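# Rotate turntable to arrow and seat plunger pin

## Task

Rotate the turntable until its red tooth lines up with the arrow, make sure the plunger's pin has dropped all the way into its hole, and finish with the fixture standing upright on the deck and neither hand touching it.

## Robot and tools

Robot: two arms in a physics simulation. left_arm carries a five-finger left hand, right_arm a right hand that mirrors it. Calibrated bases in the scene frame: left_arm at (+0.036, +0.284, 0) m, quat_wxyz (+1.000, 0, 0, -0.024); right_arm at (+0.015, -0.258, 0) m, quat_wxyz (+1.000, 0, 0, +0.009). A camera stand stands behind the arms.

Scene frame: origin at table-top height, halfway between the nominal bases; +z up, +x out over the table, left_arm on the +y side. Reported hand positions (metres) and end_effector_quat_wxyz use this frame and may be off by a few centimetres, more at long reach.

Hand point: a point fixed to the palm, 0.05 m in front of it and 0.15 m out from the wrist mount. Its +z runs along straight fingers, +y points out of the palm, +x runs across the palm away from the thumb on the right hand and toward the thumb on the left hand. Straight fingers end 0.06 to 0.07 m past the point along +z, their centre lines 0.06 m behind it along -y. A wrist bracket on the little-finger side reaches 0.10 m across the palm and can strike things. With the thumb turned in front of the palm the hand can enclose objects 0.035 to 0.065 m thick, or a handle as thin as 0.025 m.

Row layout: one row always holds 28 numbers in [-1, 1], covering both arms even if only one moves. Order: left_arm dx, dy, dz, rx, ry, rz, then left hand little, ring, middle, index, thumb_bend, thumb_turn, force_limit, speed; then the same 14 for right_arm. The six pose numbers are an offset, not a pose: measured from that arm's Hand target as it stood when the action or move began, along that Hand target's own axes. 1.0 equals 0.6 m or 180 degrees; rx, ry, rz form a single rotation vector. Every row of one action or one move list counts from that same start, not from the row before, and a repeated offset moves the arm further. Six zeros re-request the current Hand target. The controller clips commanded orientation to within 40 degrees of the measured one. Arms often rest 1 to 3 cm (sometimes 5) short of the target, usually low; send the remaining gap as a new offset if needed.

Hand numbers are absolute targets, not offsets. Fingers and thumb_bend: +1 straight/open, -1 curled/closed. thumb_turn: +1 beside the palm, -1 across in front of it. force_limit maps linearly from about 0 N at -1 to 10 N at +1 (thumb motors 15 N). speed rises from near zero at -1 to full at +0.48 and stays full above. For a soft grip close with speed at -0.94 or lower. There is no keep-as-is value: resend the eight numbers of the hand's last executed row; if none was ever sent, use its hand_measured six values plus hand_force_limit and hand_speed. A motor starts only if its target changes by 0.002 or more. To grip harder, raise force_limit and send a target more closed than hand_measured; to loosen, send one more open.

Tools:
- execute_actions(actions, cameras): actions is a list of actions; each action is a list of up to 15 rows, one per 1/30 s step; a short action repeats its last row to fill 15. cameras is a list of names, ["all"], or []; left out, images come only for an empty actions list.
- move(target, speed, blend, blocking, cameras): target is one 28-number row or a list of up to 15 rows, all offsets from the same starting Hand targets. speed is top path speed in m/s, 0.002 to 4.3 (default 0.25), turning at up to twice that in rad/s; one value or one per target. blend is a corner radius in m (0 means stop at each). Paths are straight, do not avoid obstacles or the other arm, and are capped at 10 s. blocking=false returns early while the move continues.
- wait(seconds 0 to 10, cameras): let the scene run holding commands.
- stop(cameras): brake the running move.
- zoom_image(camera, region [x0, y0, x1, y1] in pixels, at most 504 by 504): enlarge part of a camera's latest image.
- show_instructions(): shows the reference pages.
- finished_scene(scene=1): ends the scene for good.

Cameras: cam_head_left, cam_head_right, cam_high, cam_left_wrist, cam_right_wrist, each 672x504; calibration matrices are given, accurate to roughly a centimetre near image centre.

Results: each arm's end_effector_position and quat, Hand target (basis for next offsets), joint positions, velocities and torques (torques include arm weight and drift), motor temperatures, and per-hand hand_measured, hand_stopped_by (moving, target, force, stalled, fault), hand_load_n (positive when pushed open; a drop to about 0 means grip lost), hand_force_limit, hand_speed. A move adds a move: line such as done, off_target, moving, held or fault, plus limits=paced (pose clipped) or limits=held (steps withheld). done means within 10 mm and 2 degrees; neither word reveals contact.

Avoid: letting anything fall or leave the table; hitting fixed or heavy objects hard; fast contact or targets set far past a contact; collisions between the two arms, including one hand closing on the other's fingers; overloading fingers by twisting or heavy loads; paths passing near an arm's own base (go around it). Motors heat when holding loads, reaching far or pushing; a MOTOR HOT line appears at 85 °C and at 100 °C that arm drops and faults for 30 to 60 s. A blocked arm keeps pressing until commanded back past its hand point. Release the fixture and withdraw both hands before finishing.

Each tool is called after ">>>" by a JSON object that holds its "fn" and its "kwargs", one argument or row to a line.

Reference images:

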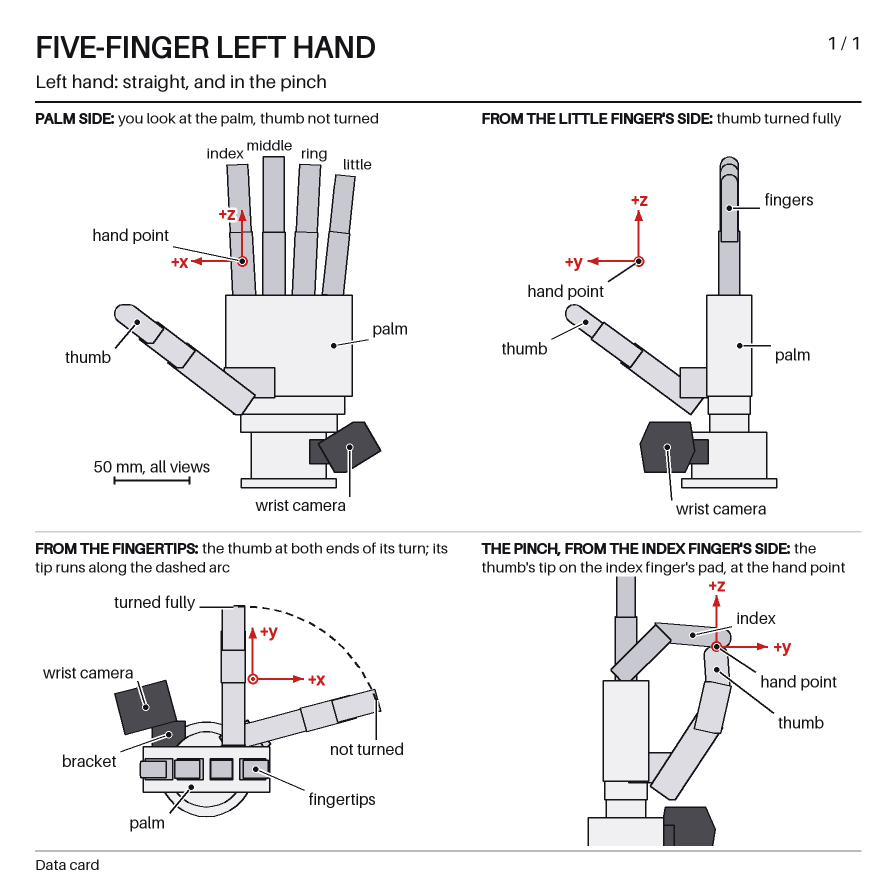

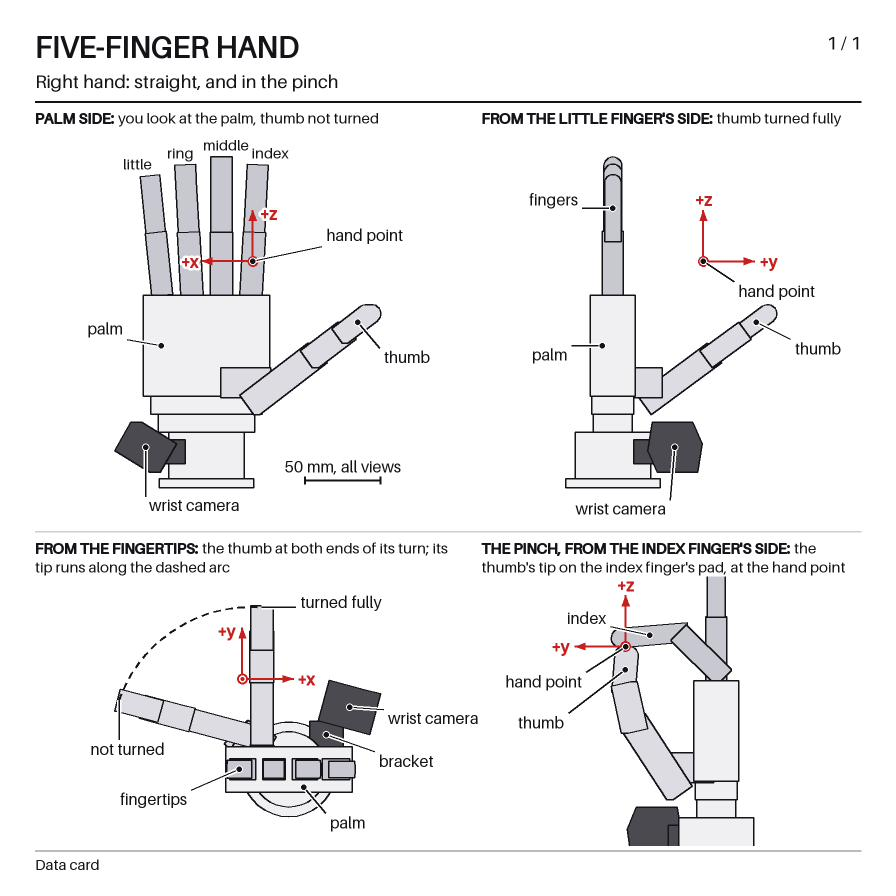

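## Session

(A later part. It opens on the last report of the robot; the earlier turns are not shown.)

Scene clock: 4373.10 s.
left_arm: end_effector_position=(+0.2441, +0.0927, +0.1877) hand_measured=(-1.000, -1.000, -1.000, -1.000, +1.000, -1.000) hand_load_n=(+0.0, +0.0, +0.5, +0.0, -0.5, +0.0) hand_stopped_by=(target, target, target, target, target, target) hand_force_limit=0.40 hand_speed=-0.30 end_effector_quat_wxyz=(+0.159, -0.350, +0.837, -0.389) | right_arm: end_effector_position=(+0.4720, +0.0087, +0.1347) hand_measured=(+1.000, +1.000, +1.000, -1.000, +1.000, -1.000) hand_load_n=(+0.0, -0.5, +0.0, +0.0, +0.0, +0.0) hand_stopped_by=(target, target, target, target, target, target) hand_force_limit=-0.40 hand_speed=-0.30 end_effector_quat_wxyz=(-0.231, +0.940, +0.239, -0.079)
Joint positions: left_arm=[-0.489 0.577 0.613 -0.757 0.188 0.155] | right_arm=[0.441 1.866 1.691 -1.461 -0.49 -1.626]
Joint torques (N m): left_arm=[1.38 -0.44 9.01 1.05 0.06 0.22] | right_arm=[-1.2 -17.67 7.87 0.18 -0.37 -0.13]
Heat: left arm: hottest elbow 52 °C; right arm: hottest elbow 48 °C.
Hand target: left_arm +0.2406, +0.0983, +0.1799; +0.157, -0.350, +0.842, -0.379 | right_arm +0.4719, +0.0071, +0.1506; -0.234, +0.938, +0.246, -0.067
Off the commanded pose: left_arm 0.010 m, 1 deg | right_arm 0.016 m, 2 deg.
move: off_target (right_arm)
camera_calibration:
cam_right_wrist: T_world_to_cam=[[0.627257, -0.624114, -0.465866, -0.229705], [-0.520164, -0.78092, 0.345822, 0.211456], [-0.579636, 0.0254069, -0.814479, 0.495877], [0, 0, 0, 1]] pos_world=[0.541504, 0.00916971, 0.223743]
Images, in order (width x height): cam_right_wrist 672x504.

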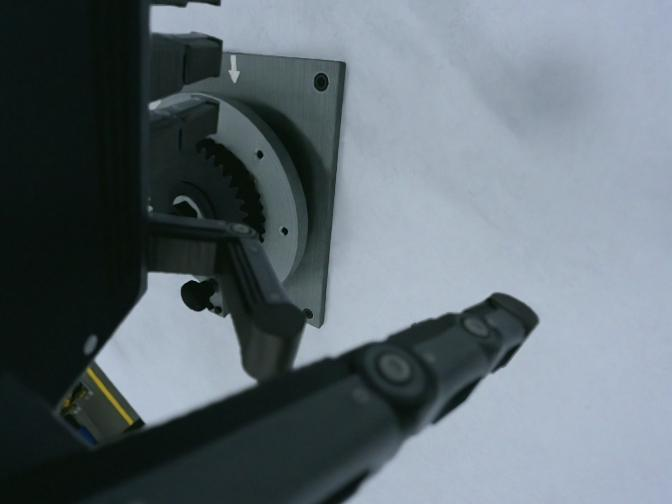

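>>> {"fn": "move", "kwargs": {
  "target": [
    [0.0123,-0.1433,0.1868,0,0,0,-1,-1,-1,-1,1.0,-1,0.4,-0.3,0,0,0,0,0,0,1,1,1,1,1,-1,-0.4,-0.3],
    [0.0123,-0.0970,0.2278,0,0,0,-1,-1,-1,-1,1.0,-1,0.4,-0.3,0,0,0,0,0,0,1,1,1,1,1,-1,-0.4,-0.3],
    [0.0125,-0.0410,0.2718,0,0,0,-1,-1,-1,-1,1.0,-1,0.4,-0.3,0,0,0,0,0,0,1,1,1,1,1,-1,-0.4,-0.3],
    [0.0123,-0.0242,0.2778,0,0,0,-1,-1,-1,-1,1.0,-1,0.4,-0.3,0,0,0,0,0,0,1,1,1,1,1,-1,-0.4,-0.3]
  ],
  "speed": [0.12,0.05,0.05,0.04],
  "cameras": ["cam_left_wrist","cam_right_wrist"]
}}

>>> {"fn": "zoom_image", "kwargs": {
  "camera": "cam_left_wrist",
  "region": [40, 160, 280, 340]
}}

Scene clock: 4390.90 s.
left_arm: end_effector_position=(+0.3361, -0.0017, +0.0931) hand_measured=(-1.000, -1.000, -1.000, -1.000, +1.000, -1.000) hand_load_n=(+0.5, +0.5, +0.0, +0.0, +0.5, -0.5) hand_stopped_by=(target, target, target, target, target, target) hand_force_limit=0.40 hand_speed=-0.30 end_effector_quat_wxyz=(+0.164, -0.346, +0.840, -0.384) | right_arm: end_effector_position=(+0.4722, +0.0087, +0.1347) hand_measured=(+1.000, +1.000, +1.000, +1.000, +1.000, -1.000) hand_load_n=(+0.0, +0.0, +0.0, +0.0, +0.0, +0.0) hand_stopped_by=(target, target, target, target, target, target) hand_force_limit=-0.40 hand_speed=-0.30 end_effector_quat_wxyz=(-0.231, +0.940, +0.240, -0.079)
Joint positions: left_arm=[-0.607 1.125 0.612 -0.199 0.092 0.091] | right_arm=[0.441 1.866 1.691 -1.461 -0.49 -1.628]
Joint torques (N m): left_arm=[0.32 -3.84 7.31 2.5 -0.09 -0.06] | right_arm=[-1.2 -17.61 7.9 0.2 -0.39 -0.14]
Heat: left arm: hottest elbow 52 °C; right arm: hottest elbow 48 °C.
Hand target: left_arm +0.3308, -0.0018, +0.0806; +0.157, -0.350, +0.842, -0.380 | right_arm +0.4719, +0.0071, +0.1506; -0.234, +0.938, +0.246, -0.067
Off the commanded pose: left_arm 0.014 m, 1 deg | right_arm 0.016 m, 2 deg.
move: off_target (left_arm, right_arm)
camera_calibration:
cam_left_wrist: T_world_to_cam=[[0.280994, -0.612866, 0.738538, -0.16814], [-0.959604, -0.190811, 0.206762, 0.295783], [0.014204, -0.766803, -0.641725, 0.166748], [0, 0, 0, 1]] pos_world=[0.328712, 0.0812548, 0.170028]
cam_right_wrist: T_world_to_cam=[[0.628881, -0.622615, -0.465682, -0.23064], [-0.51891, -0.782138, 0.344954, 0.211111], [-0.579001, 0.0247121, -0.814952, 0.495699], [0, 0, 0, 1]] pos_world=[0.541603, 0.00926843, 0.223743]
Images, in order (width x height): cam_left_wrist 672x504, cam_right_wrist 672x504.

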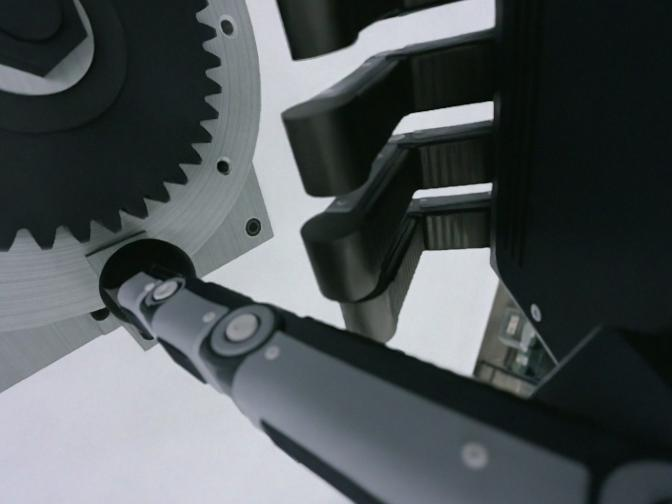

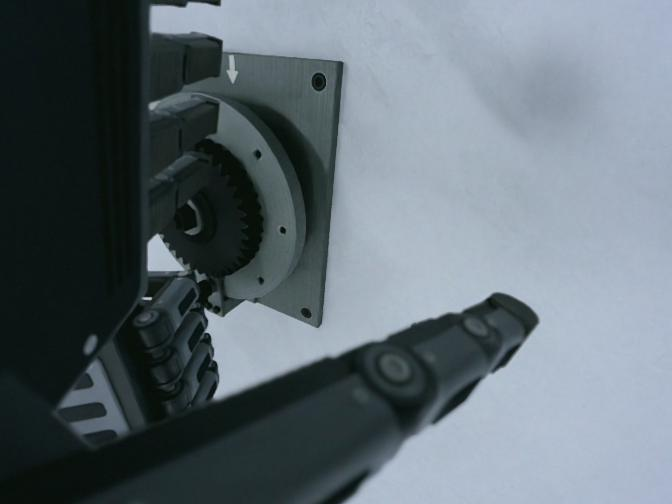

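Scaled by 2.100 from the camera's 672x504 image, which has a finer 960x720 frame.

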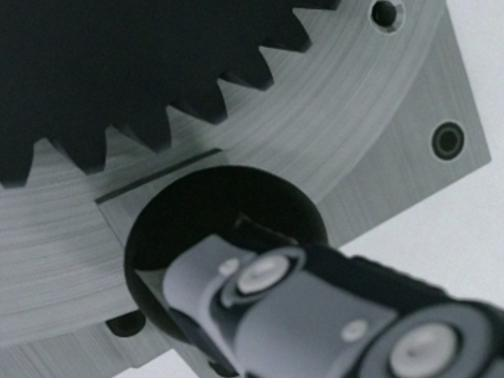

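>>> {"fn": "move", "kwargs": {
  "target": [
    [0,-0.1000,-0.0880,0,0,0,-1,-1,-1,-1,1.0,-1,0.4,-0.3,0,0,0,0,0,0,1,1,1,1,1,-1,-0.4,-0.3],
    [-0.0123,0.0238,-0.278,0,0,0,-1,-1,-1,-1,1.0,-1,0.4,-0.3,0.04,-0.0392,-0.0733,0,0,0,1,1,1,1,1,-1,-0.4,-0.3]
  ],
  "speed": 0.1,
  "blend": 0.02,
  "cameras": ["cam_left_wrist","cam_right_wrist","cam_high","cam_head_right"]
}}

Scene clock: 4400.20 s.
left_arm: end_effector_position=(+0.2442, +0.0927, +0.1881) hand_measured=(-1.000, -1.000, -1.000, -1.000, +1.000, -1.000) hand_load_n=(+0.0, +0.0, +0.0, +0.0, +0.0, +0.0) hand_stopped_by=(target, target, target, target, target, target) hand_force_limit=0.40 hand_speed=-0.30 end_effector_quat_wxyz=(+0.159, -0.351, +0.837, -0.389) | right_arm: end_effector_position=(+0.4806, +0.0129, +0.1899) hand_measured=(+1.000, +1.000, +1.000, +1.000, +1.000, -1.000) hand_load_n=(+0.0, +0.0, +0.0, +0.0, +0.0, +0.0) hand_stopped_by=(target, target, target, target, target, target) hand_force_limit=-0.40 hand_speed=-0.30 end_effector_quat_wxyz=(-0.231, +0.940, +0.239, -0.081)
Joint positions: left_arm=[-0.489 0.577 0.614 -0.757 0.188 0.154] | right_arm=[0.441 1.879 1.856 -1.616 -0.49 -1.628]
Joint torques (N m): left_arm=[1.03 -0.38 8.99 0.99 0.05 0.2] | right_arm=[-0.97 -14.8 12.11 0.14 -0.38 -0.11]
Heat: left arm: hottest elbow 52 °C; right arm: hottest elbow 48 °C.
Hand target: left_arm +0.2407, +0.0984, +0.1803; +0.157, -0.350, +0.842, -0.379 | right_arm +0.4932, +0.0191, +0.2001; -0.234, +0.938, +0.246, -0.067
Off the commanded pose: left_arm 0.010 m, 1 deg | right_arm 0.017 m, 2 deg.
move: off_target (right_arm)
camera_calibration:
cam_left_wrist: T_world_to_cam=[[0.289474, -0.600746, 0.745191, -0.158981], [-0.957098, -0.192208, 0.216839, 0.203532], [0.012967, -0.77599, -0.630612, 0.300479], [0, 0, 0, 1]] pos_world=[0.236925, 0.176782, 0.263823]
cam_right_wrist: T_world_to_cam=[[0.627318, -0.623361, -0.46679, -0.206643], [-0.517674, -0.781587, 0.348045, 0.198469], [-0.581795, 0.0233103, -0.813002, 0.546468], [0, 0, 0, 1]] pos_world=[0.550305, 0.0135693, 0.278744]
Images, in order (width x height): cam_head_right 672x504, cam_high 672x504, cam_left_wrist 672x504, cam_right_wrist 672x504.

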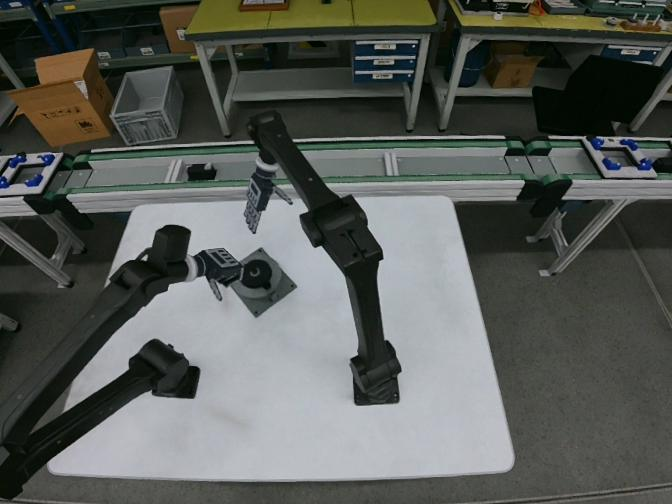

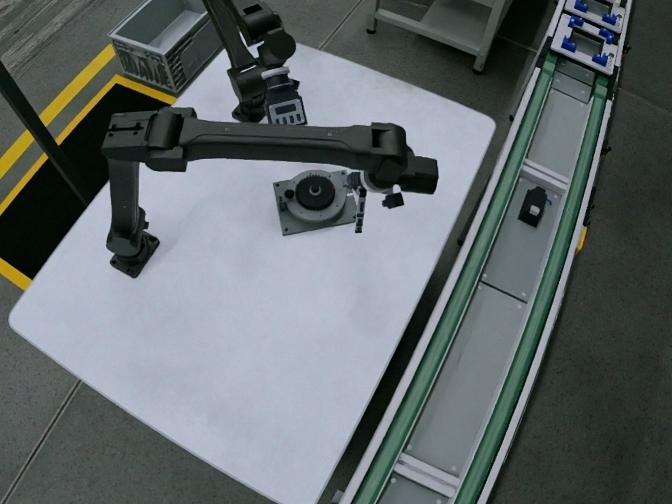

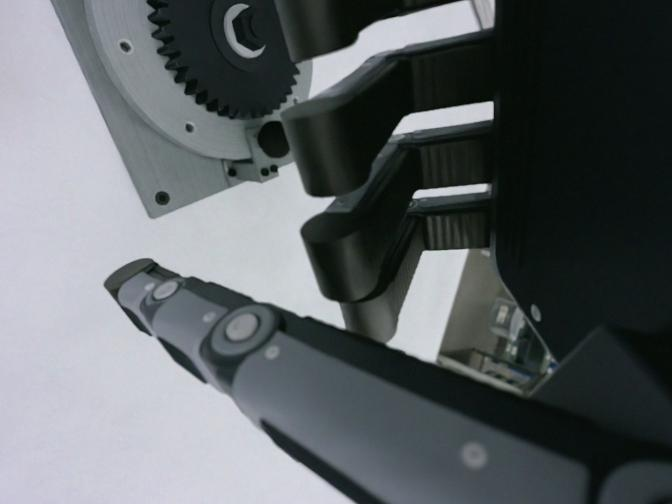

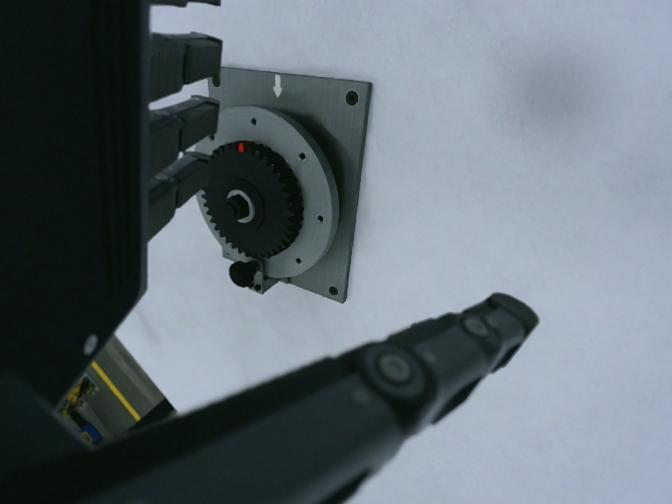

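>>> {"fn": "finished_scene", "kwargs": {

}}

The scene is finished: the task was done.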